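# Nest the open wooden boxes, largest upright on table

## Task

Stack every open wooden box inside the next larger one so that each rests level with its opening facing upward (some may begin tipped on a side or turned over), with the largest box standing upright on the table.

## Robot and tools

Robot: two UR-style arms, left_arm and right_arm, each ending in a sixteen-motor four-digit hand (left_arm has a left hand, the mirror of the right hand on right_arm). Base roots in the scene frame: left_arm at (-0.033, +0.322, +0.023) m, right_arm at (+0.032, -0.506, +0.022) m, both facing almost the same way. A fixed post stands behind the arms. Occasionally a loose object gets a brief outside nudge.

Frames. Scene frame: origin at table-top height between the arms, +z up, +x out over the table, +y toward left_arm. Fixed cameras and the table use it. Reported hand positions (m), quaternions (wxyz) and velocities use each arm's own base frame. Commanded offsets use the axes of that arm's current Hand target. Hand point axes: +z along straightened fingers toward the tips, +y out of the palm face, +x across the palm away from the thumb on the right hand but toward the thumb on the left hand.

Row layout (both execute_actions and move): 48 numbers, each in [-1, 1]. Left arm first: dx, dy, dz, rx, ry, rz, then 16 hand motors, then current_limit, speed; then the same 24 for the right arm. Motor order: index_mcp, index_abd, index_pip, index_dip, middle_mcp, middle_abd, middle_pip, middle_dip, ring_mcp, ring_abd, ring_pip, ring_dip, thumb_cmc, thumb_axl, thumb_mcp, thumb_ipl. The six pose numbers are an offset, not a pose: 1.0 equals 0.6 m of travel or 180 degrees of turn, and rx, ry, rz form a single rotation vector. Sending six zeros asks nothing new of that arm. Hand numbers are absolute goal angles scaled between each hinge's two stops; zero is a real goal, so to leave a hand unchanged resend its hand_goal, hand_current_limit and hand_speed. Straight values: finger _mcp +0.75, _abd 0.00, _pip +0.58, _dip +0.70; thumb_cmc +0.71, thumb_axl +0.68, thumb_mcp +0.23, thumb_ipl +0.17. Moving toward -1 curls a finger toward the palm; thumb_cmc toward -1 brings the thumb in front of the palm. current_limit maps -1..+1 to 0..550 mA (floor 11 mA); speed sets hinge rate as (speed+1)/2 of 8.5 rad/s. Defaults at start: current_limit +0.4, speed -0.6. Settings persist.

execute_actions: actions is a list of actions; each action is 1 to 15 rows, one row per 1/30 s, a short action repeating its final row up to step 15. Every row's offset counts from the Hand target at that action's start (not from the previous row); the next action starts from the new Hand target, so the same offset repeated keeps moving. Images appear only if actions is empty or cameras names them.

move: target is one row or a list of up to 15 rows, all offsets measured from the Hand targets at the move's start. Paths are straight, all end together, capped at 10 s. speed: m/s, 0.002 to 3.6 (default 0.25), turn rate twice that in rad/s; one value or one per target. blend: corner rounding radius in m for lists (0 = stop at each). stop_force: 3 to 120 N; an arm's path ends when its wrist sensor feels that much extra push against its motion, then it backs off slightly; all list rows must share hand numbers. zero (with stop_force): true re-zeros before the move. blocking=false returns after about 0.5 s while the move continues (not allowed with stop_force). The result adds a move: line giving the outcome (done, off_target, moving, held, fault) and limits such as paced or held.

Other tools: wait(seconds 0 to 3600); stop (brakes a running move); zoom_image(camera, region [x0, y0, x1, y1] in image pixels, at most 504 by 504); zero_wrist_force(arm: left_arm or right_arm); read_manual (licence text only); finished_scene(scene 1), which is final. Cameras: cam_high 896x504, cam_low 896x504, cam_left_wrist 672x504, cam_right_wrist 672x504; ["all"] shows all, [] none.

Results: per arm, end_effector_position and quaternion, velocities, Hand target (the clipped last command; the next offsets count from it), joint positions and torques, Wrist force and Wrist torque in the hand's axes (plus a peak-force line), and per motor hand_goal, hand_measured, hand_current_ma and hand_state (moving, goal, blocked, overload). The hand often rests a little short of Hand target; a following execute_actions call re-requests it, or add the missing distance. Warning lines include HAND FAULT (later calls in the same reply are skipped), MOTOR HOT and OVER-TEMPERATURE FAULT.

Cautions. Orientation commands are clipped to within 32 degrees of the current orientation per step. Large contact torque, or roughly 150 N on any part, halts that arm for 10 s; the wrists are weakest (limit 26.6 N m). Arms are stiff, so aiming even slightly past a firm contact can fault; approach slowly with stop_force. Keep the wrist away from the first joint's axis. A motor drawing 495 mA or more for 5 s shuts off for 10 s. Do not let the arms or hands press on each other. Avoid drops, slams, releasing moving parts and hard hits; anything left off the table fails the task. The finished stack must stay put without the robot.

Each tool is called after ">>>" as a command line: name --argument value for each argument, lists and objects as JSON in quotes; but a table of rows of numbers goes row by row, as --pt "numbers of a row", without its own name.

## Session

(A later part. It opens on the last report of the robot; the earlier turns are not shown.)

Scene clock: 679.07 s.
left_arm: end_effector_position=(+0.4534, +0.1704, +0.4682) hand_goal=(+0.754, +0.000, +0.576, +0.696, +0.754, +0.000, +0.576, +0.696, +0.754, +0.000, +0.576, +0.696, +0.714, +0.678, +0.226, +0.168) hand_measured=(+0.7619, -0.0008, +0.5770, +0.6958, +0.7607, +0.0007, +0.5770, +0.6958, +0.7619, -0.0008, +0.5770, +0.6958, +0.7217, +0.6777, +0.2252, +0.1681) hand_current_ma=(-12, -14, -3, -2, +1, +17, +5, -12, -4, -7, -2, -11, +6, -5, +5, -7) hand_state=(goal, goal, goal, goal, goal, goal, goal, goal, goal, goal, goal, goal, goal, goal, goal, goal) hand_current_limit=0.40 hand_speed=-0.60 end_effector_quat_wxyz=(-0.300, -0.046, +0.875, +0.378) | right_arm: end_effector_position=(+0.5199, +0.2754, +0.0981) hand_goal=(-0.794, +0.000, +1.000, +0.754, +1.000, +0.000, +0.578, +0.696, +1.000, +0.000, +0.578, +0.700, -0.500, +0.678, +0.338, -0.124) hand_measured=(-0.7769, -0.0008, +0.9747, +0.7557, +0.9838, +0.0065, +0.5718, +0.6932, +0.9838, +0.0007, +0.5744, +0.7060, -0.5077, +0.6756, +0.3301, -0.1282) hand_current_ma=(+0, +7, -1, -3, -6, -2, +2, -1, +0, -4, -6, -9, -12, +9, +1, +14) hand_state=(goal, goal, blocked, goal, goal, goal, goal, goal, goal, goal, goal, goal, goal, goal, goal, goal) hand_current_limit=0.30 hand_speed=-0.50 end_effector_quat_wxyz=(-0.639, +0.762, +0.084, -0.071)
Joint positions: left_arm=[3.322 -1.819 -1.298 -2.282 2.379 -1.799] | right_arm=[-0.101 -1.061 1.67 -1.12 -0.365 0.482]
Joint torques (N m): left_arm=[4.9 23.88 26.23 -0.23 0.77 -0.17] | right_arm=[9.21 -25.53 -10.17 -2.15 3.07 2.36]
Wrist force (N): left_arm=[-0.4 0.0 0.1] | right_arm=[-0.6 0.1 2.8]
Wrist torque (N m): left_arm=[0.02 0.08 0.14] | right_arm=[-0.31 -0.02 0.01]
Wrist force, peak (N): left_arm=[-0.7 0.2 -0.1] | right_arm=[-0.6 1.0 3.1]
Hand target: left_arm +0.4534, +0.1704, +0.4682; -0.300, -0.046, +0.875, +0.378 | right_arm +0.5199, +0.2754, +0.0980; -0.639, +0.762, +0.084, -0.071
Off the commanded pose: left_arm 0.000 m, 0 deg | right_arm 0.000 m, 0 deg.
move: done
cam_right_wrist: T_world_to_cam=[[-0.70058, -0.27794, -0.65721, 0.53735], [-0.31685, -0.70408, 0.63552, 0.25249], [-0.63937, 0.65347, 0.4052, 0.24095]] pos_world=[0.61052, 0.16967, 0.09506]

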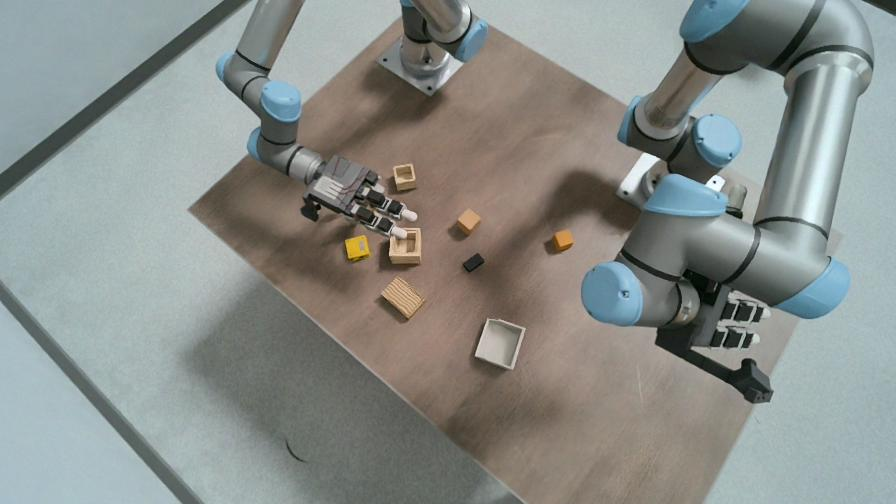

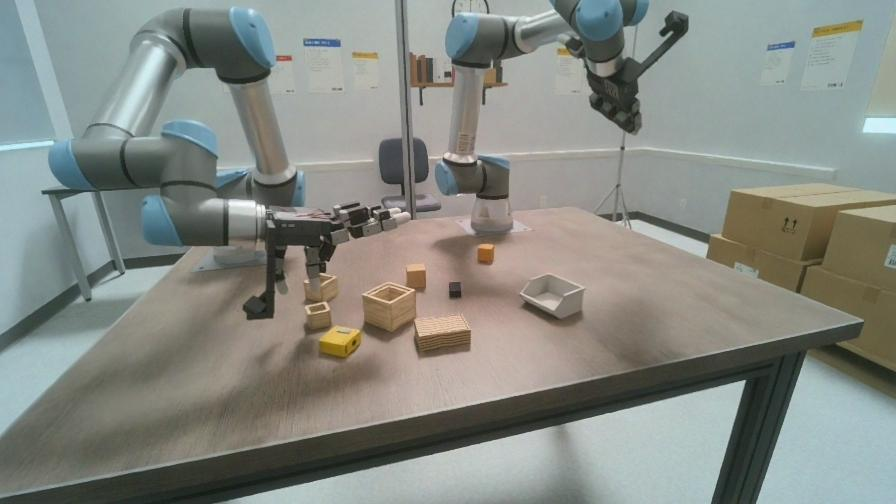

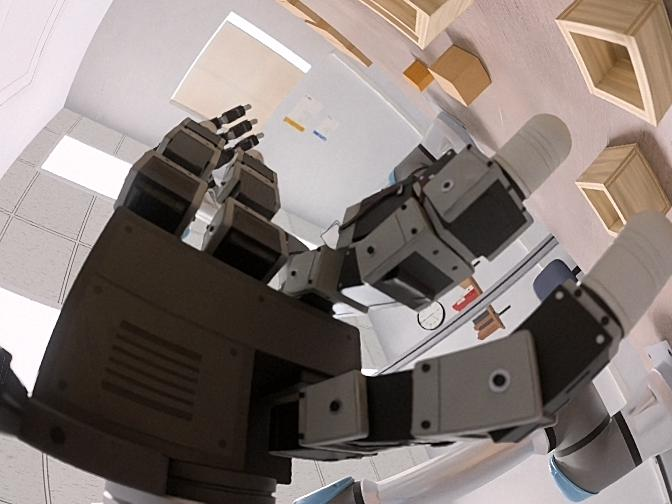

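>>> move --target '[0,0,0,0,0,0,0.754,0,0.576,0.696,0.754,0,0.576,0.696,0.754,0,0.576,0.696,0.714,0.678,0.226,0.168,0.4,-0.6,0,0.0575,0.0101,0,0,0,-0.795,0,1.0,0.754,1,0,0.577,0.696,1,0,0.577,0.7,-0.5,0.678,0.337,-0.124,0.3,-0.5]' --speed 0.06 --stop_force 5 --cameras '["cam_low","cam_right_wrist"]'

>>> zoom_image --camera "cam_low" --region '[270, 240, 360, 340]'

>>> zoom_image --camera "cam_right_wrist" --region '[400, 0, 672, 230]'

Scene clock: 686.87 s.
left_arm: end_effector_position=(+0.4534, +0.1704, +0.4682) hand_goal=(+0.754, +0.000, +0.576, +0.696, +0.754, +0.000, +0.576, +0.696, +0.754, +0.000, +0.576, +0.696, +0.714, +0.678, +0.226, +0.168) hand_measured=(+0.7619, +0.0007, +0.5770, +0.6958, +0.7619, -0.0008, +0.5770, +0.6958, +0.7619, -0.0008, +0.5770, +0.6958, +0.7205, +0.6767, +0.2252, +0.1681) hand_current_ma=(-6, +6, +4, -9, +4, +6, -3, -15, +5, -8, +9, -7, +9, -14, +3, +2) hand_state=(goal, goal, goal, goal, goal, goal, goal, goal, goal, goal, goal, goal, goal, goal, goal, goal) hand_current_limit=0.40 hand_speed=-0.60 end_effector_quat_wxyz=(-0.300, -0.046, +0.875, +0.378) | right_arm: end_effector_position=(+0.5199, +0.2754, +0.0630) hand_goal=(-0.794, +0.000, +1.000, +0.754, +1.000, +0.000, +0.578, +0.696, +1.000, +0.000, +0.578, +0.700, -0.500, +0.678, +0.338, -0.124) hand_measured=(-0.7781, -0.0008, +0.9760, +0.7544, +0.9850, +0.0065, +0.5718, +0.6920, +0.9850, -0.0008, +0.5757, +0.7073, -0.5077, +0.6756, +0.3301, -0.1282) hand_current_ma=(+0, +8, +13, -8, -9, +3, -3, -9, +6, -13, -3, +4, -2, +4, +1, +17) hand_state=(goal, goal, blocked, goal, goal, goal, goal, goal, goal, goal, goal, goal, goal, goal, goal, goal) hand_current_limit=0.30 hand_speed=-0.50 end_effector_quat_wxyz=(-0.639, +0.762, +0.084, -0.071)
Joint positions: left_arm=[3.322 -1.819 -1.298 -2.282 2.379 -1.799] | right_arm=[-0.101 -1.011 1.698 -1.198 -0.365 0.482]
Joint torques (N m): left_arm=[4.5 24.16 26.29 -0.17 0.78 -0.02] | right_arm=[6.87 -25.16 -8.37 -2.26 3.14 2.38]
Wrist force (N): left_arm=[-0.2 0.1 -0.3] | right_arm=[-0.6 -0.1 2.6]
Wrist torque (N m): left_arm=[0.07 0.06 0.15] | right_arm=[-0.32 0.01 0.00]
Wrist force, peak (N): left_arm=[-0.5 0.3 -0.1] | right_arm=[-0.7 -0.2 3.1]
Hand target: left_arm +0.4534, +0.1704, +0.4682; -0.300, -0.046, +0.875, +0.378 | right_arm +0.5199, +0.2754, +0.0630; -0.639, +0.762, +0.084, -0.071
Off the commanded pose: left_arm 0.000 m, 0 deg | right_arm 0.000 m, 0 deg.
move: done
cam_right_wrist: T_world_to_cam=[[-0.70055, -0.27801, -0.65722, 0.51425], [-0.31687, -0.70403, 0.63556, 0.27472], [-0.63939, 0.6535, 0.40512, 0.25526]] pos_world=[0.61052, 0.16957, 0.05996]

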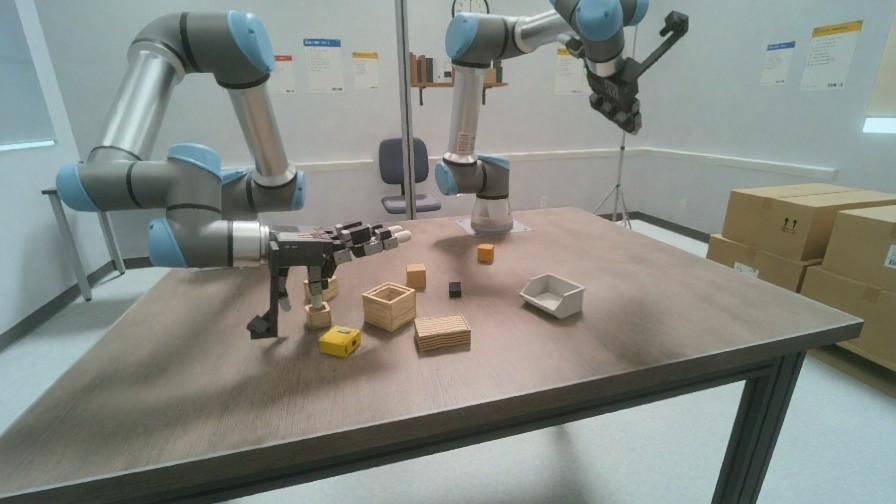

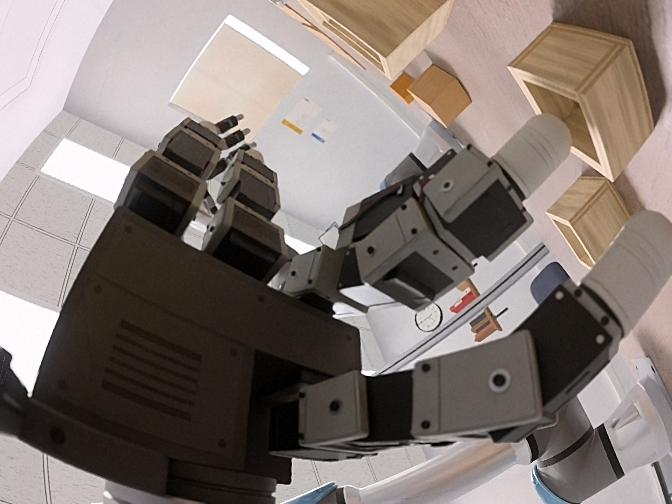

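Scaled by 5.040 from the camera's image (finer frame: 1280x720).

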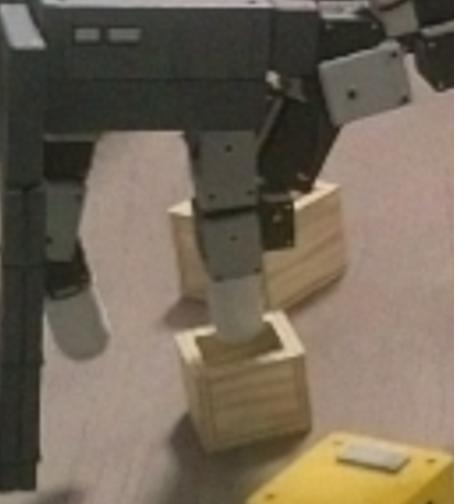

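Scaled by 1.853 from the camera's image (finer frame: 960x720).

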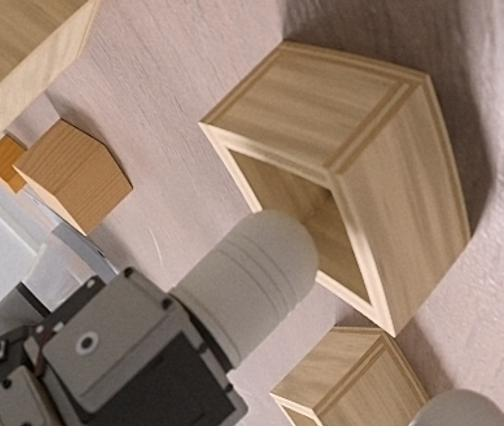

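>>> move --target '[0,0,0,0,0,0,0.754,0,0.576,0.696,0.754,0,0.576,0.696,0.754,0,0.576,0.696,0.714,0.678,0.226,0.168,0.4,-0.6,0,0.0386,0.0068,0,0,0,-0.795,0,1.0,0.754,1,0,0.577,0.696,1,0,0.577,0.7,-0.5,0.678,0.337,-0.124,0.3,-0.5]' --speed 0.03 --stop_force 3 --cameras '["cam_low","cam_right_wrist"]'

>>> zoom_image --camera "cam_low" --region '[270, 240, 360, 340]'

>>> zoom_image --camera "cam_right_wrist" --region '[400, 0, 672, 280]'

Scene clock: 692.23 s.
left_arm: end_effector_position=(+0.4534, +0.1704, +0.4682) hand_goal=(+0.754, +0.000, +0.576, +0.696, +0.754, +0.000, +0.576, +0.696, +0.754, +0.000, +0.576, +0.696, +0.714, +0.678, +0.226, +0.168) hand_measured=(+0.7607, +0.0007, +0.5770, +0.6958, +0.7607, -0.0008, +0.5770, +0.6958, +0.7619, +0.0007, +0.5770, +0.6971, +0.7217, +0.6767, +0.2252, +0.1681) hand_current_ma=(+2, -12, +13, +1, -15, +7, +5, -7, +2, -3, +11, +4, +12, -13, +8, +4) hand_state=(goal, goal, goal, goal, goal, goal, goal, goal, goal, goal, goal, goal, goal, goal, goal, goal) hand_current_limit=0.40 hand_speed=-0.60 end_effector_quat_wxyz=(-0.300, -0.046, +0.875, +0.378) | right_arm: end_effector_position=(+0.5199, +0.2753, +0.0395) hand_goal=(-0.794, +0.000, +1.000, +0.754, +1.000, +0.000, +0.578, +0.696, +1.000, +0.000, +0.578, +0.700, -0.500, +0.678, +0.338, -0.124) hand_measured=(-0.7781, +0.0007, +0.9747, +0.7557, +0.9850, +0.0065, +0.5718, +0.6932, +0.9838, -0.0008, +0.5744, +0.7073, -0.5077, +0.6756, +0.3301, -0.1273) hand_current_ma=(+1, +10, -5, -3, -1, +5, +8, -8, +1, +2, -13, -2, -4, +2, +7, +5) hand_state=(goal, goal, blocked, goal, goal, goal, goal, goal, goal, goal, goal, goal, goal, goal, goal, goal) hand_current_limit=0.30 hand_speed=-0.50 end_effector_quat_wxyz=(-0.639, +0.762, +0.084, -0.071)
Joint positions: left_arm=[3.322 -1.819 -1.298 -2.282 2.379 -1.799] | right_arm=[-0.101 -0.974 1.712 -1.248 -0.365 0.482]
Joint torques (N m): left_arm=[4.02 23.68 26.5 -0.15 0.89 0.11] | right_arm=[-3.58 -26.84 -7.28 -2.45 -0.87 1.91]
Wrist force (N): left_arm=[-0.2 0.1 -0.2] | right_arm=[-0.3 0.1 2.7]
Wrist torque (N m): left_arm=[0.05 0.06 0.15] | right_arm=[-0.33 -0.02 0.04]
Wrist force, peak (N): left_arm=[-0.4 0.3 -0.4] | right_arm=[-0.8 -0.2 3.2]
Hand target: left_arm +0.4534, +0.1704, +0.4682; -0.300, -0.046, +0.875, +0.378 | right_arm +0.5199, +0.2753, +0.0395; -0.639, +0.762, +0.084, -0.071
Off the commanded pose: left_arm 0.000 m, 0 deg | right_arm 0.000 m, 0 deg.
move: done
cam_right_wrist: T_world_to_cam=[[-0.70055, -0.27801, -0.65722, 0.49874], [-0.31687, -0.70403, 0.63556, 0.28972], [-0.63939, 0.6535, 0.40512, 0.26482]] pos_world=[0.61052, 0.16957, 0.03636]

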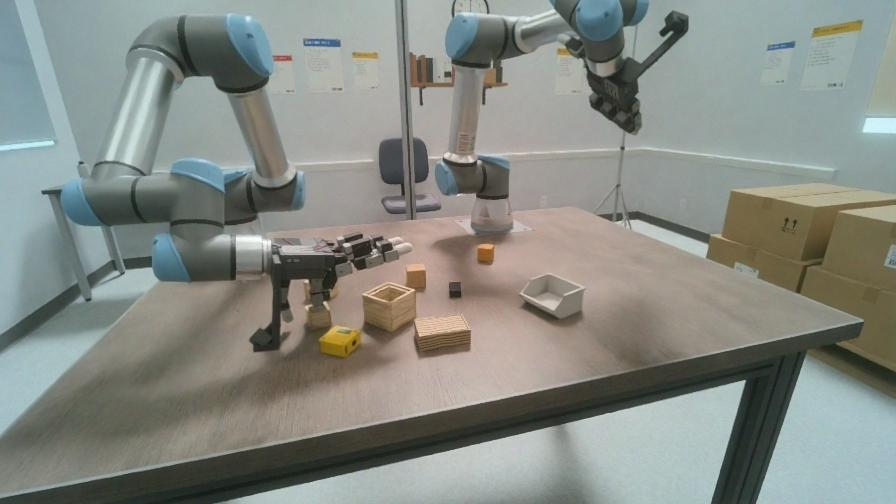

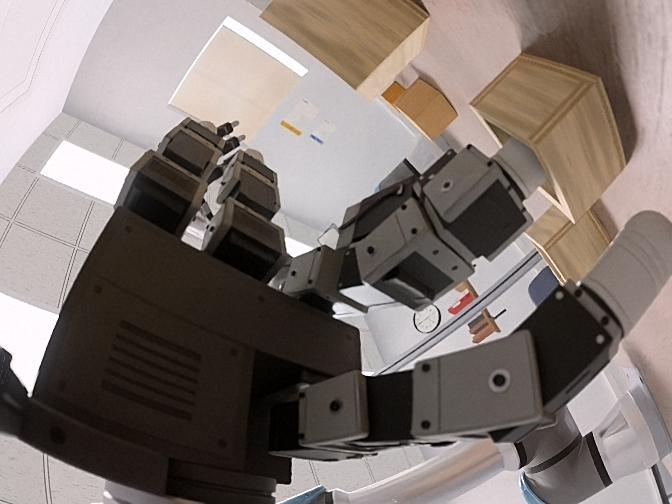

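Scaled by 5.040 from the camera's image (finer frame: 1280x720).

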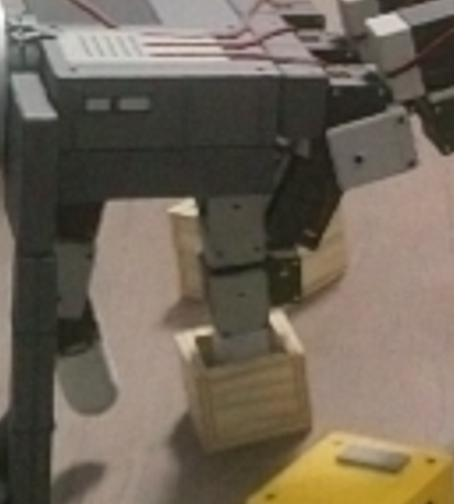

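Scaled by 1.800 from the camera's image (finer frame: 960x720).

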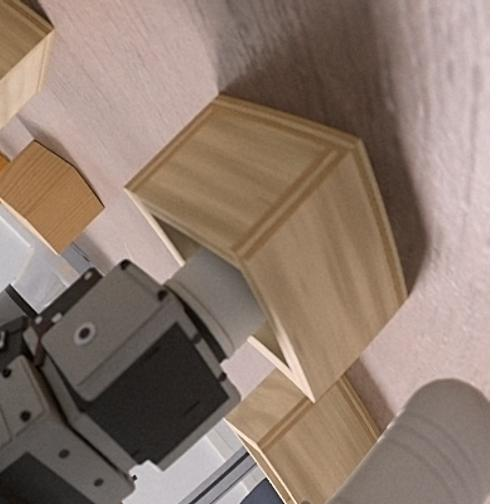

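>>> move --target '[0,0,0,0,0,0,0.754,0,0.576,0.696,0.754,0,0.576,0.696,0.754,0,0.576,0.696,0.714,0.678,0.226,0.168,0.4,-0.6,0,0.001,-0.0055,0,0,0,-0.795,0,1.0,0.754,1,0,0.577,0.696,1,0,0.577,0.7,-0.5,0.678,0.112,0.059,0.1,-0.8]' --speed 0.02 --cameras '["cam_low","cam_right_wrist"]'

>>> zoom_image --camera "cam_low" --region '[270, 240, 360, 340]'

>>> zoom_image --camera "cam_right_wrist" --region '[400, 0, 672, 280]'

Scene clock: 705.80 s.
left_arm: end_effector_position=(+0.4534, +0.1704, +0.4682) hand_goal=(+0.754, +0.000, +0.576, +0.696, +0.754, +0.000, +0.576, +0.696, +0.754, +0.000, +0.576, +0.696, +0.714, +0.678, +0.226, +0.168) hand_measured=(+0.7619, +0.0007, +0.5770, +0.6958, +0.7607, -0.0008, +0.5770, +0.6958, +0.7619, -0.0008, +0.5770, +0.6958, +0.7205, +0.6777, +0.2242, +0.1681) hand_current_ma=(-5, +7, +11, -5, +7, +11, +1, -9, -4, -6, +6, -23, +2, +4, +12, +3) hand_state=(goal, goal, goal, goal, goal, goal, goal, goal, goal, goal, goal, goal, goal, goal, goal, goal) hand_current_limit=0.40 hand_speed=-0.60 end_effector_quat_wxyz=(-0.300, -0.046, +0.875, +0.378) | right_arm: end_effector_position=(+0.5206, +0.2721, +0.0395) hand_goal=(-0.794, +0.000, +1.000, +0.754, +1.000, +0.000, +0.578, +0.696, +1.000, +0.000, +0.578, +0.700, -0.500, +0.678, +0.112, +0.060) hand_measured=(-0.7769, -0.0008, +0.9747, +0.7557, +0.9838, +0.0051, +0.5718, +0.6932, +0.9838, +0.0007, +0.5757, +0.7060, -0.5077, +0.6756, +0.1144, +0.0576) hand_current_ma=(+15, +13, +8, -4, -2, -7, +7, -11, +0, -5, -15, +5, -4, +1, +4, +7) hand_state=(goal, goal, blocked, goal, goal, goal, goal, goal, goal, goal, goal, goal, goal, goal, goal, goal) hand_current_limit=0.10 hand_speed=-0.80 end_effector_quat_wxyz=(-0.639, +0.762, +0.084, -0.071)
Joint positions: left_arm=[3.322 -1.819 -1.298 -2.282 2.379 -1.799] | right_arm=[-0.107 -0.973 1.709 -1.24 -0.37 0.475]
Joint torques (N m): left_arm=[5.06 24.57 26.93 -0.13 0.96 0.13] | right_arm=[-10.8 -26.56 -27.91 1.32 -1.23 -1.79]
Wrist force (N): left_arm=[-0.3 0.1 0.0] | right_arm=[-0.5 0.2 3.0]
Wrist torque (N m): left_arm=[0.04 0.07 0.14] | right_arm=[-0.33 -0.01 0.15]
Wrist force, peak (N): left_arm=[-0.6 0.4 -0.3] | right_arm=[-0.7 0.2 3.2]
Hand target: left_arm +0.4534, +0.1704, +0.4682; -0.300, -0.046, +0.875, +0.378 | right_arm +0.5206, +0.2721, +0.0395; -0.639, +0.762, +0.084, -0.071
Off the commanded pose: left_arm 0.000 m, 0 deg | right_arm 0.000 m, 0 deg.
move: done
cam_right_wrist: T_world_to_cam=[[-0.70053, -0.27796, -0.65727, 0.49839], [-0.31692, -0.70405, 0.63552, 0.28776], [-0.63939, 0.6535, 0.40512, 0.26742]] pos_world=[0.61132, 0.16637, 0.03636]

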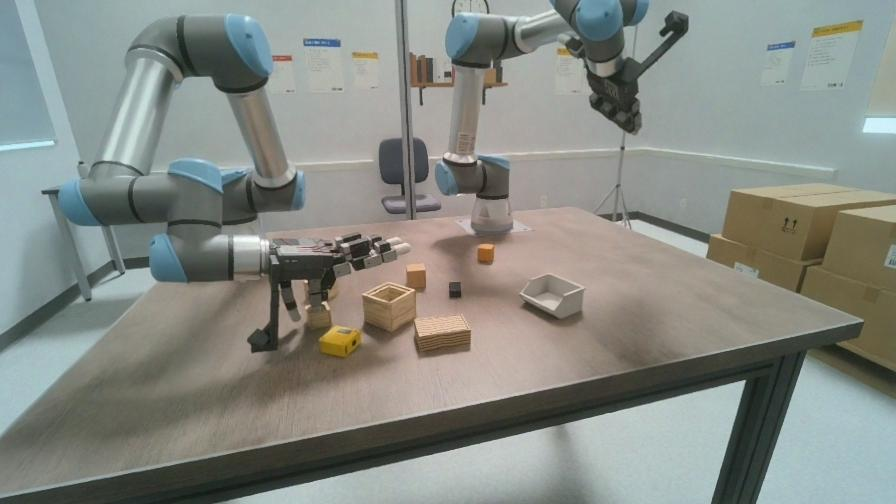

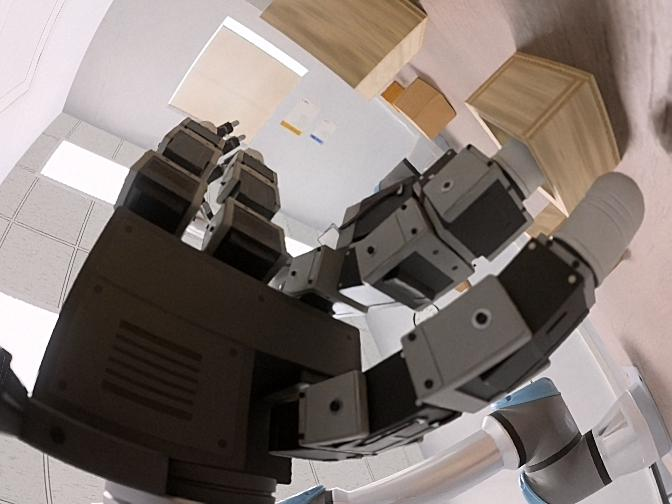

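Scaled by 5.040 from the camera's image (finer frame: 1280x720).

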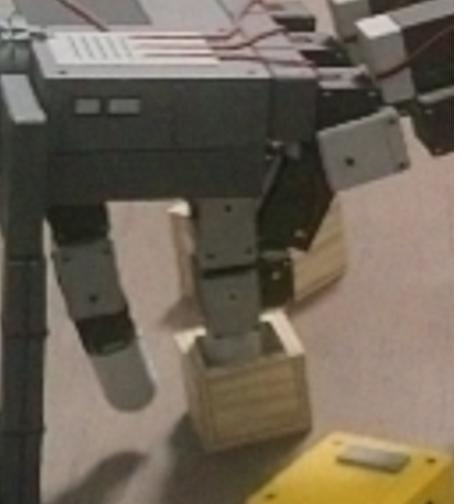

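Scaled by 1.800 from the camera's image (finer frame: 960x720).

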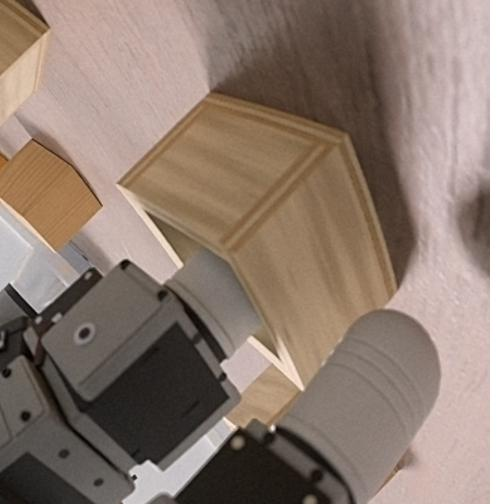

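>>> move --target '[0,0,0,0,0,0,0.754,0,0.576,0.696,0.754,0,0.576,0.696,0.754,0,0.576,0.696,0.714,0.678,0.226,0.168,0.4,-0.6,0,0,0,0,0,0,-0.93,0,1.0,0.754,1,0,0.577,0.696,1,0,0.577,0.7,-0.5,0.678,-0.10,0.059,0.1,-0.93]'

>>> wait --seconds 1.5 --cameras '["cam_low","cam_right_wrist"]'

>>> zoom_image --camera "cam_low" --region '[270, 240, 360, 340]'

>>> zoom_image --camera "cam_right_wrist" --region '[400, 0, 672, 280]'

Scene clock: 710.03 s.
left_arm: end_effector_position=(+0.4534, +0.1704, +0.4682) hand_goal=(+0.754, +0.000, +0.576, +0.696, +0.754, +0.000, +0.576, +0.696, +0.754, +0.000, +0.576, +0.696, +0.714, +0.678, +0.226, +0.168) hand_measured=(+0.7607, +0.0007, +0.5770, +0.6958, +0.7607, -0.0008, +0.5770, +0.6958, +0.7619, -0.0008, +0.5770, +0.6958, +0.7217, +0.6777, +0.2252, +0.1672) hand_current_ma=(+0, -7, +6, -6, +0, -5, +5, -9, +10, -1, +4, -11, +3, -1, +4, -3) hand_state=(goal, goal, goal, goal, goal, goal, goal, goal, goal, goal, goal, goal, goal, goal, goal, goal) hand_current_limit=0.40 hand_speed=-0.60 end_effector_quat_wxyz=(-0.300, -0.046, +0.875, +0.378) | right_arm: end_effector_position=(+0.5207, +0.2721, +0.0395) hand_goal=(-0.930, +0.000, +1.000, +0.754, +1.000, +0.000, +0.578, +0.696, +1.000, +0.000, +0.578, +0.700, -0.500, +0.678, -0.100, +0.060) hand_measured=(-0.8324, -0.0008, +0.9786, +0.7748, +0.9850, +0.0065, +0.5718, +0.6932, +0.9838, -0.0008, +0.5744, +0.7073, -0.5077, +0.6756, +0.0391, +0.0938) hand_current_ma=(+79, -1, +4, +7, -1, -6, +7, -7, +0, -9, -13, -2, +0, +6, +203, +26) hand_state=(blocked, goal, blocked, blocked, goal, goal, goal, goal, goal, goal, goal, goal, goal, goal, blocked, blocked) hand_current_limit=0.10 hand_speed=-0.93 end_effector_quat_wxyz=(-0.639, +0.762, +0.084, -0.071)
Joint positions: left_arm=[3.322 -1.819 -1.298 -2.282 2.379 -1.799] | right_arm=[-0.107 -0.973 1.709 -1.239 -0.37 0.475]
Joint torques (N m): left_arm=[5.11 23.64 26.89 -0.06 1 0.16] | right_arm=[-8.66 -26.61 -25.09 1 -1.13 -2.03]
Wrist force (N): left_arm=[-0.4 0.2 -0.2] | right_arm=[-0.7 -1.6 1.8]
Wrist torque (N m): left_arm=[0.07 0.07 0.13] | right_arm=[-0.46 0.01 0.17]
Wrist force, peak (N): left_arm=[-0.5 0.4 -0.1] | right_arm=[-0.7 0.1 3.2]
Hand target: left_arm +0.4534, +0.1704, +0.4682; -0.300, -0.046, +0.875, +0.378 | right_arm +0.5206, +0.2721, +0.0395; -0.639, +0.762, +0.084, -0.071
Off the commanded pose: left_arm 0.000 m, 0 deg | right_arm 0.000 m, 0 deg.
move: done

Scene clock: 711.53 s.
left_arm: end_effector_position=(+0.4534, +0.1704, +0.4682) hand_goal=(+0.754, +0.000, +0.576, +0.696, +0.754, +0.000, +0.576, +0.696, +0.754, +0.000, +0.576, +0.696, +0.714, +0.678, +0.226, +0.168) hand_measured=(+0.7619, +0.0007, +0.5770, +0.6958, +0.7607, +0.0007, +0.5770, +0.6958, +0.7631, +0.0007, +0.5770, +0.6958, +0.7205, +0.6777, +0.2252, +0.1681) hand_current_ma=(-12, +4, +7, -4, -6, +0, +6, -12, +10, -11, -2, -6, +13, -16, -9, +0) hand_state=(goal, goal, goal, goal, goal, goal, goal, goal, goal, goal, goal, goal, goal, goal, goal, goal) hand_current_limit=0.40 hand_speed=-0.60 end_effector_quat_wxyz=(-0.300, -0.046, +0.875, +0.378) | right_arm: end_effector_position=(+0.5207, +0.2721, +0.0395) hand_goal=(-0.930, +0.000, +1.000, +0.754, +1.000, +0.000, +0.578, +0.696, +1.000, +0.000, +0.578, +0.700, -0.500, +0.678, -0.100, +0.060) hand_measured=(-0.8324, +0.0007, +0.9773, +0.7735, +0.9850, +0.0065, +0.5718, +0.6932, +0.9838, -0.0008, +0.5744, +0.7060, -0.5077, +0.6756, +0.0382, +0.0938) hand_current_ma=(+83, +1, -3, -1, +5, +2, +10, -7, +8, -12, +2, +3, +7, +4, +206, +34) hand_state=(blocked, goal, blocked, blocked, goal, goal, goal, goal, goal, goal, goal, goal, goal, goal, blocked, blocked) hand_current_limit=0.10 hand_speed=-0.93 end_effector_quat_wxyz=(-0.639, +0.762, +0.084, -0.071)
Joint positions: left_arm=[3.322 -1.819 -1.298 -2.282 2.379 -1.799] | right_arm=[-0.107 -0.973 1.709 -1.239 -0.37 0.475]
Joint torques (N m): left_arm=[4.42 24.43 26.21 0.08 1.05 0.22] | right_arm=[-7.72 -27.62 -23.51 0.99 -0.8 -1.7]
Wrist force (N): left_arm=[-0.2 0.1 -0.2] | right_arm=[-1.2 -1.7 2.2]
Wrist torque (N m): left_arm=[0.06 0.05 0.16] | right_arm=[-0.50 0.07 0.12]
Wrist force, peak (N): left_arm=[-0.6 0.2 0.2] | right_arm=[-1.2 -1.7 2.2]
Hand target: left_arm +0.4534, +0.1704, +0.4682; -0.300, -0.046, +0.875, +0.378 | right_arm +0.5206, +0.2721, +0.0395; -0.639, +0.762, +0.084, -0.071
Off the commanded pose: left_arm 0.000 m, 0 deg | right_arm 0.000 m, 0 deg.
wait: 1.50 s; at rest by 0.17 s
cam_right_wrist: T_world_to_cam=[[-0.70055, -0.27801, -0.65722, 0.49838], [-0.31687, -0.70403, 0.63556, 0.28765], [-0.63939, 0.6535, 0.40512, 0.26749]] pos_world=[0.61132, 0.16627, 0.03636]

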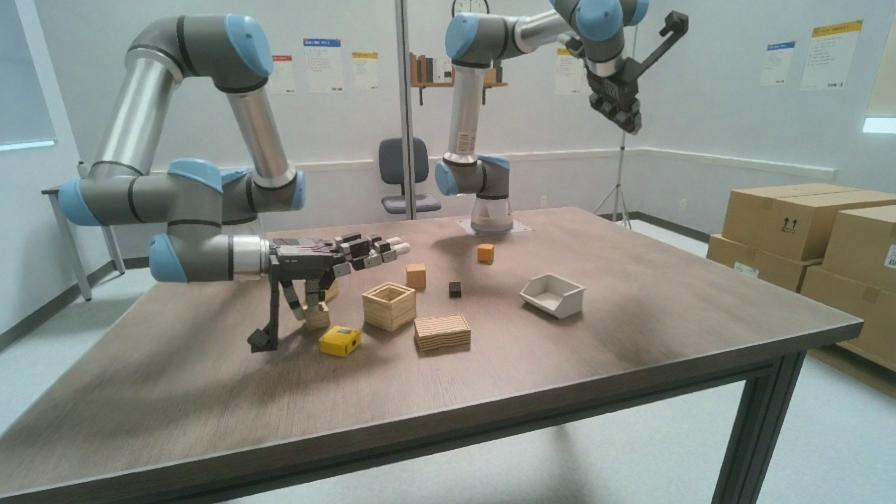

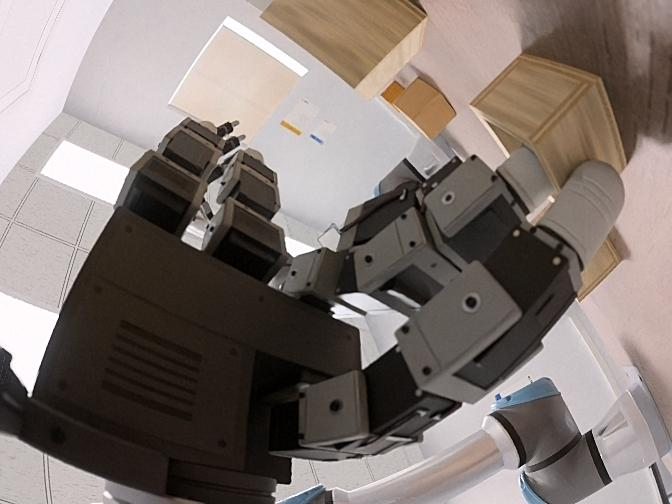

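Scaled by 5.040 from the camera's image (finer frame: 1280x720).

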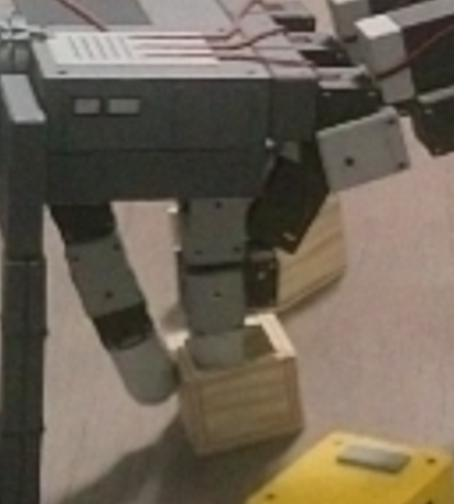

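Scaled by 1.800 from the camera's image (finer frame: 960x720).

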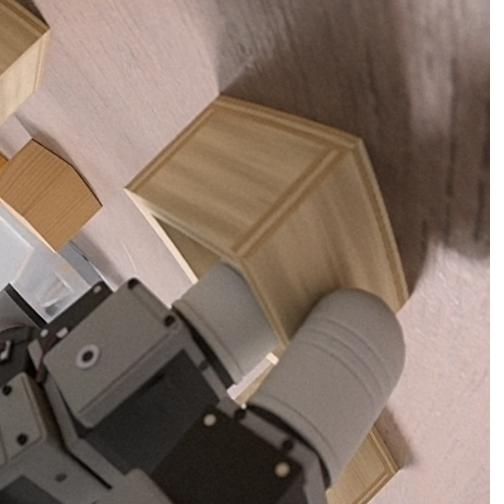

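>>> move --target '[0,0,0,0,0,0,0.754,0,0.576,0.696,0.754,0,0.576,0.696,0.754,0,0.576,0.696,0.714,0.678,0.226,0.168,0.4,-0.6,0,-0.0821,-0.0145,0,0,0,-0.93,0,1.0,0.754,1,0,0.577,0.696,1,0,0.577,0.7,-0.5,0.678,-0.10,0.059,0.1,-0.93]' --speed 0.04 --cameras '["cam_high","cam_low","cam_right_wrist"]'

>>> zoom_image --camera "cam_low" --region '[270, 220, 360, 320]'

>>> zoom_image --camera "cam_right_wrist" --region '[400, 0, 672, 280]'

Scene clock: 718.80 s.
left_arm: end_effector_position=(+0.4534, +0.1704, +0.4682) hand_goal=(+0.754, +0.000, +0.576, +0.696, +0.754, +0.000, +0.576, +0.696, +0.754, +0.000, +0.576, +0.696, +0.714, +0.678, +0.226, +0.168) hand_measured=(+0.7619, +0.0007, +0.5770, +0.6958, +0.7619, -0.0008, +0.5770, +0.6958, +0.7619, +0.0007, +0.5770, +0.6958, +0.7205, +0.6777, +0.2252, +0.1672) hand_current_ma=(-7, +0, -2, -12, +11, +7, +3, -16, +2, -4, +9, -16, +16, -13, -1, +1) hand_state=(goal, goal, goal, goal, goal, goal, goal, goal, goal, goal, goal, goal, goal, goal, goal, goal) hand_current_limit=0.40 hand_speed=-0.60 end_effector_quat_wxyz=(-0.300, -0.046, +0.875, +0.378) | right_arm: end_effector_position=(+0.5206, +0.2722, +0.0893) hand_goal=(-0.930, +0.000, +1.000, +0.754, +1.000, +0.000, +0.578, +0.696, +1.000, +0.000, +0.578, +0.700, -0.500, +0.678, -0.100, +0.060) hand_measured=(-0.8312, -0.0008, +0.9786, +0.7799, +0.9838, +0.0065, +0.5718, +0.6932, +0.9850, +0.0007, +0.5744, +0.7073, -0.5077, +0.6756, +0.0352, +0.0957) hand_current_ma=(+81, +14, +3, +5, +1, -2, +0, +0, +5, -3, -12, -11, -13, +1, +192, +27) hand_state=(blocked, goal, blocked, blocked, goal, goal, goal, goal, goal, goal, goal, goal, goal, goal, blocked, blocked) hand_current_limit=0.10 hand_speed=-0.93 end_effector_quat_wxyz=(-0.639, +0.762, +0.084, -0.071)
Joint positions: left_arm=[3.322 -1.819 -1.298 -2.282 2.379 -1.799] | right_arm=[-0.107 -1.047 1.675 -1.131 -0.37 0.475]
Joint torques (N m): left_arm=[4.98 25 27.06 -0.03 1.11 0.12] | right_arm=[-3.39 -48.2 -28.67 1.17 0.61 -1.88]
Wrist force (N): left_arm=[-0.5 0.2 0.0] | right_arm=[-0.5 0.4 2.6]
Wrist torque (N m): left_arm=[0.05 0.10 0.12] | right_arm=[-0.26 -0.01 0.14]
Wrist force, peak (N): left_arm=[-0.5 0.2 -0.3] | right_arm=[-0.5 0.2 3.3]
Hand target: left_arm +0.4534, +0.1704, +0.4682; -0.300, -0.046, +0.875, +0.378 | right_arm +0.5206, +0.2721, +0.0895; -0.639, +0.762, +0.084, -0.071
Off the commanded pose: left_arm 0.000 m, 0 deg | right_arm 0.000 m, 0 deg.
move: done
cam_right_wrist: T_world_to_cam=[[-0.70053, -0.27796, -0.65727, 0.53119], [-0.31692, -0.70405, 0.63552, 0.25605], [-0.63939, 0.6535, 0.40512, 0.24721]] pos_world=[0.61132, 0.16637, 0.08626]

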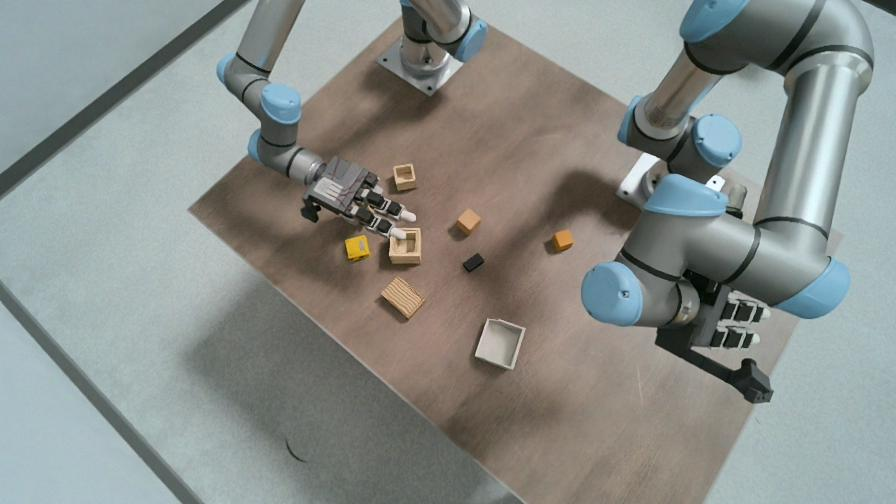

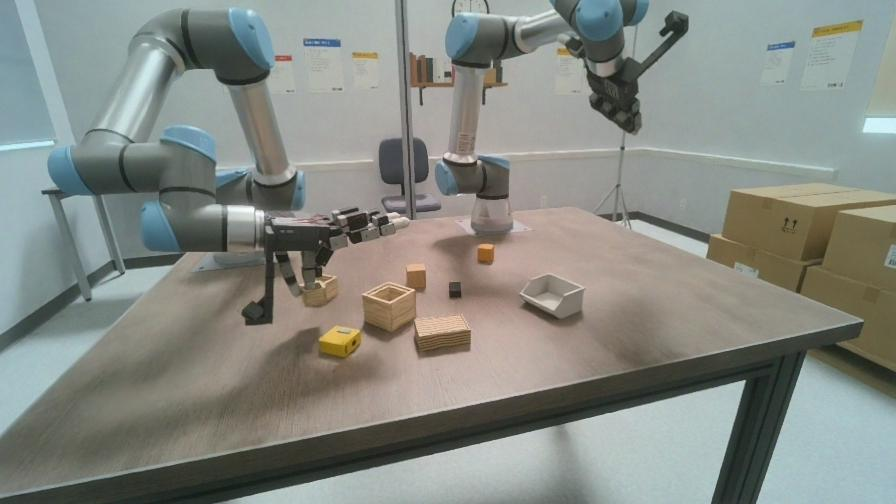

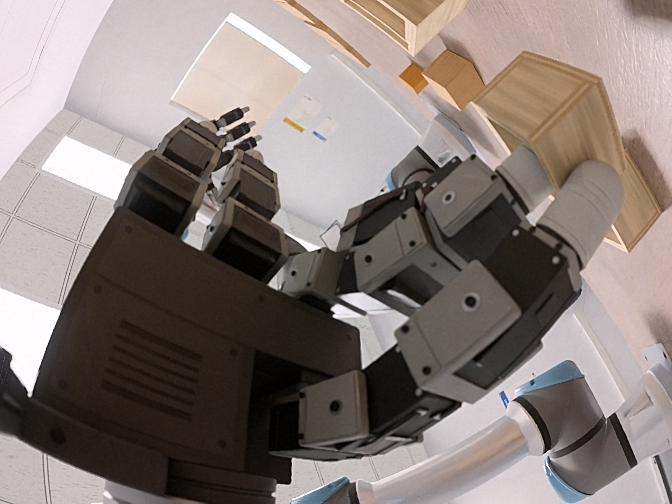

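Scaled by 5.040 from the camera's image (finer frame: 1280x720).

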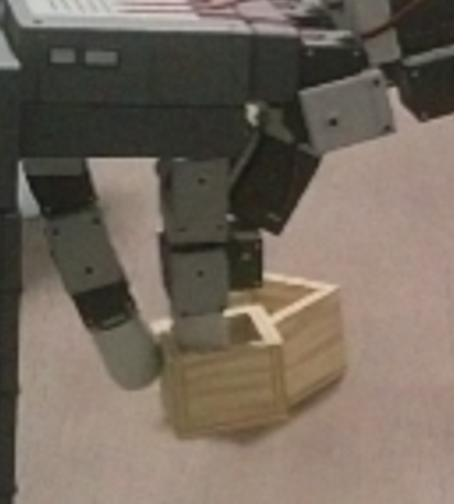

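Scaled by 1.800 from the camera's image (finer frame: 960x720).

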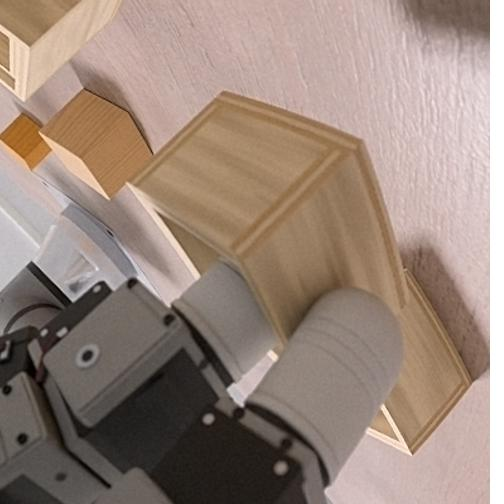

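>>> move --pt "0 0 0 0 0 0 0.754 0 0.576 0.696 0.754 0 0.576 0.696 0.754 0 0.576 0.696 0.714 0.678 0.226 0.168 0.4 -0.6 0 -0.1461 -0.0258 0 0 0 -0.93 0 1.0 0.754 1 0 0.577 0.696 1 0 0.577 0.7 -0.5 0.678 -0.10 0.059 0.1 -0.93" --pt "0 0 0 0 0 0 0.754 0 0.576 0.696 0.754 0 0.576 0.696 0.754 0 0.576 0.696 0.714 0.678 0.226 0.168 0.4 -0.6 0.0322 -0.133 -0.0998 0 0.3983 0.0702 -0.93 0 1.0 0.754 1 0 0.577 0.696 1 0 0.577 0.7 -0.5 0.678 -0.10 0.059 0.1 -0.93" --pt "0 0 0 0 0 0 0.754 0 0.576 0.696 0.754 0 0.576 0.696 0.754 0 0.576 0.696 0.714 0.678 0.226 0.168 0.4 -0.6 -0.0313 -0.1237 -0.1523 0 0.7813 0.1377 -0.93 0 1.0 0.754 1 0 0.577 0.696 1 0 0.577 0.7 -0.5 0.678 -0.10 0.059 0.1 -0.93" --speed 0.2 --blend 0.02 --cameras '["cam_high","cam_low","cam_right_wrist"]'

>>> zoom_image --camera "cam_high" --region '[320, 120, 440, 240]'

>>> zoom_image --camera "cam_low" --region '[240, 180, 380, 320]'

Scene clock: 777.73 s.
left_arm: end_effector_position=(+0.4534, +0.1704, +0.4682) hand_goal=(+0.754, +0.000, +0.576, +0.696, +0.754, +0.000, +0.576, +0.696, +0.754, +0.000, +0.576, +0.696, +0.714, +0.678, +0.226, +0.168) hand_measured=(+0.7619, +0.0007, +0.5770, +0.6958, +0.7607, -0.0008, +0.5770, +0.6958, +0.7619, +0.0007, +0.5770, +0.6958, +0.7217, +0.6777, +0.2252, +0.1672) hand_current_ma=(-14, +3, +8, -9, -1, +0, +4, -12, -15, -7, +2, -5, +5, -1, -11, -2) hand_state=(goal, goal, goal, goal, goal, goal, goal, goal, goal, goal, goal, goal, goal, goal, goal, goal) hand_current_limit=0.40 hand_speed=-0.60 end_effector_quat_wxyz=(-0.300, -0.046, +0.875, +0.378) | right_arm: end_effector_position=(+0.5192, +0.1928, +0.1785) hand_goal=(-0.930, +0.000, +1.000, +0.754, +1.000, +0.000, +0.578, +0.696, +1.000, +0.000, +0.578, +0.700, -0.500, +0.678, -0.100, +0.060) hand_measured=(-0.8324, -0.0008, +0.9786, +0.7799, +0.9838, +0.0051, +0.5718, +0.6932, +0.9838, -0.0037, +0.5757, +0.7060, -0.5077, +0.6756, +0.0352, +0.0957) hand_current_ma=(+89, +3, +8, +0, -2, +0, +1, -2, +4, -2, -1, -11, -11, +0, +193, +27) hand_state=(blocked, goal, blocked, blocked, goal, goal, goal, goal, goal, goal, goal, goal, goal, goal, blocked, blocked) hand_current_limit=0.10 hand_speed=-0.93 end_effector_quat_wxyz=(+0.271, -0.323, +0.694, -0.583)
Joint positions: left_arm=[3.322 -1.819 -1.298 -2.282 2.379 -1.799] | right_arm=[0.446 -1.257 1.714 -0.054 2.686 0.365]
Joint torques (N m): left_arm=[4.9 23.87 26.43 0.21 1.21 0.33] | right_arm=[8.22 -19.17 -26.79 2.41 2.92 2.05]
Wrist force (N): left_arm=[-0.4 0.1 -0.2] | right_arm=[-0.8 0.0 3.1]
Wrist torque (N m): left_arm=[0.05 0.07 0.14] | right_arm=[-0.40 0.04 -0.03]
Wrist force, peak (N): left_arm=[-0.5 0.5 -0.2] | right_arm=[-0.9 -0.9 3.6]
Hand target: left_arm +0.4534, +0.1704, +0.4682; -0.300, -0.046, +0.875, +0.378 | right_arm +0.5192, +0.1928, +0.1785; +0.271, -0.323, +0.694, -0.583
Off the commanded pose: left_arm 0.000 m, 0 deg | right_arm 0.000 m, 0 deg.
move: done; limits=paced
cam_right_wrist: T_world_to_cam=[[0.39058, 0.64409, -0.65772, -0.17743], [-0.17418, 0.75327, 0.63423, -0.2118], [0.90394, -0.13315, 0.4064, -0.38786]] pos_world=[0.38301, 0.22218, 0.17526]

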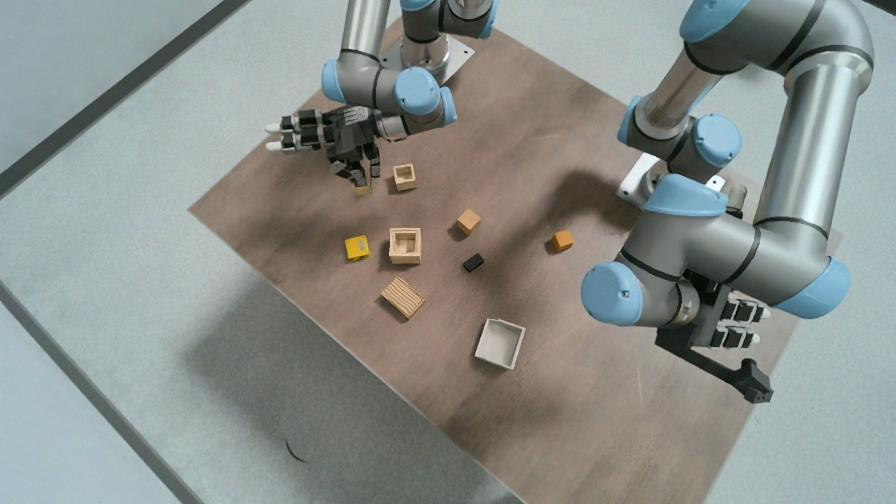

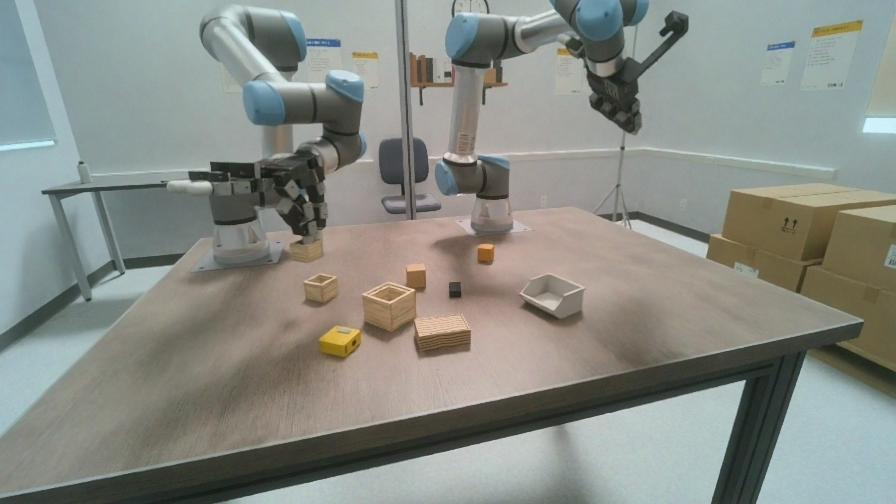

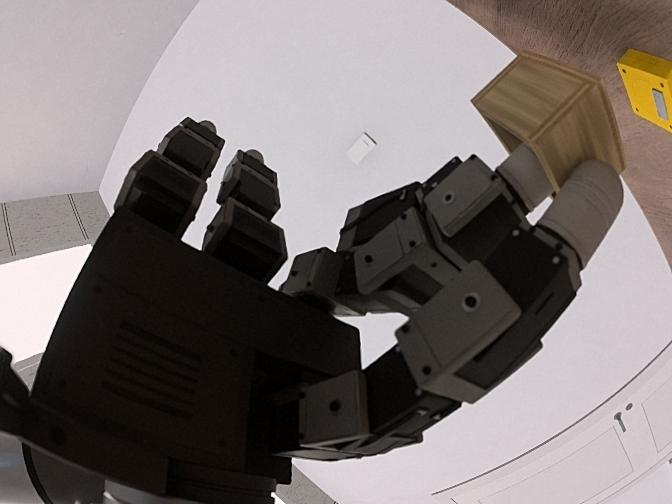

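Scaled by 4.200 from the camera's image (finer frame: 1280x720).

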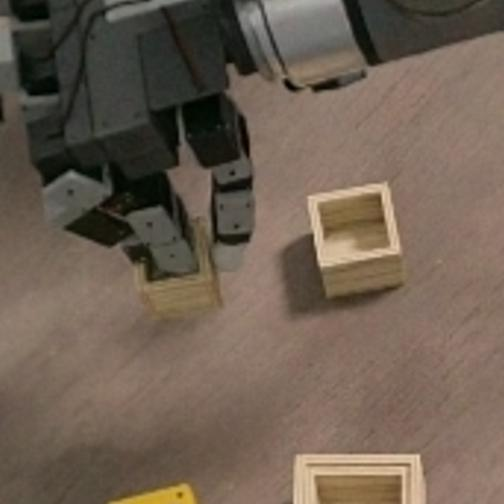

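Scaled by 3.600 from the camera's image (finer frame: 1280x720).

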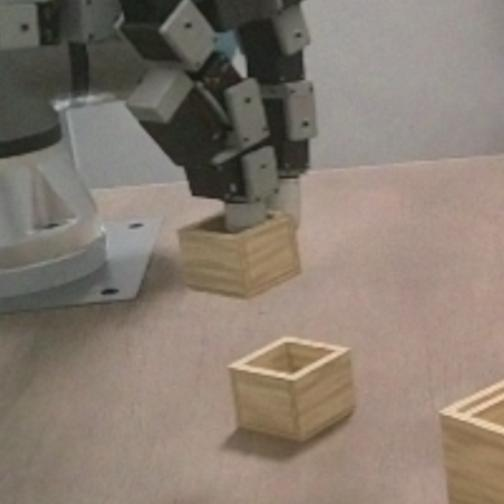

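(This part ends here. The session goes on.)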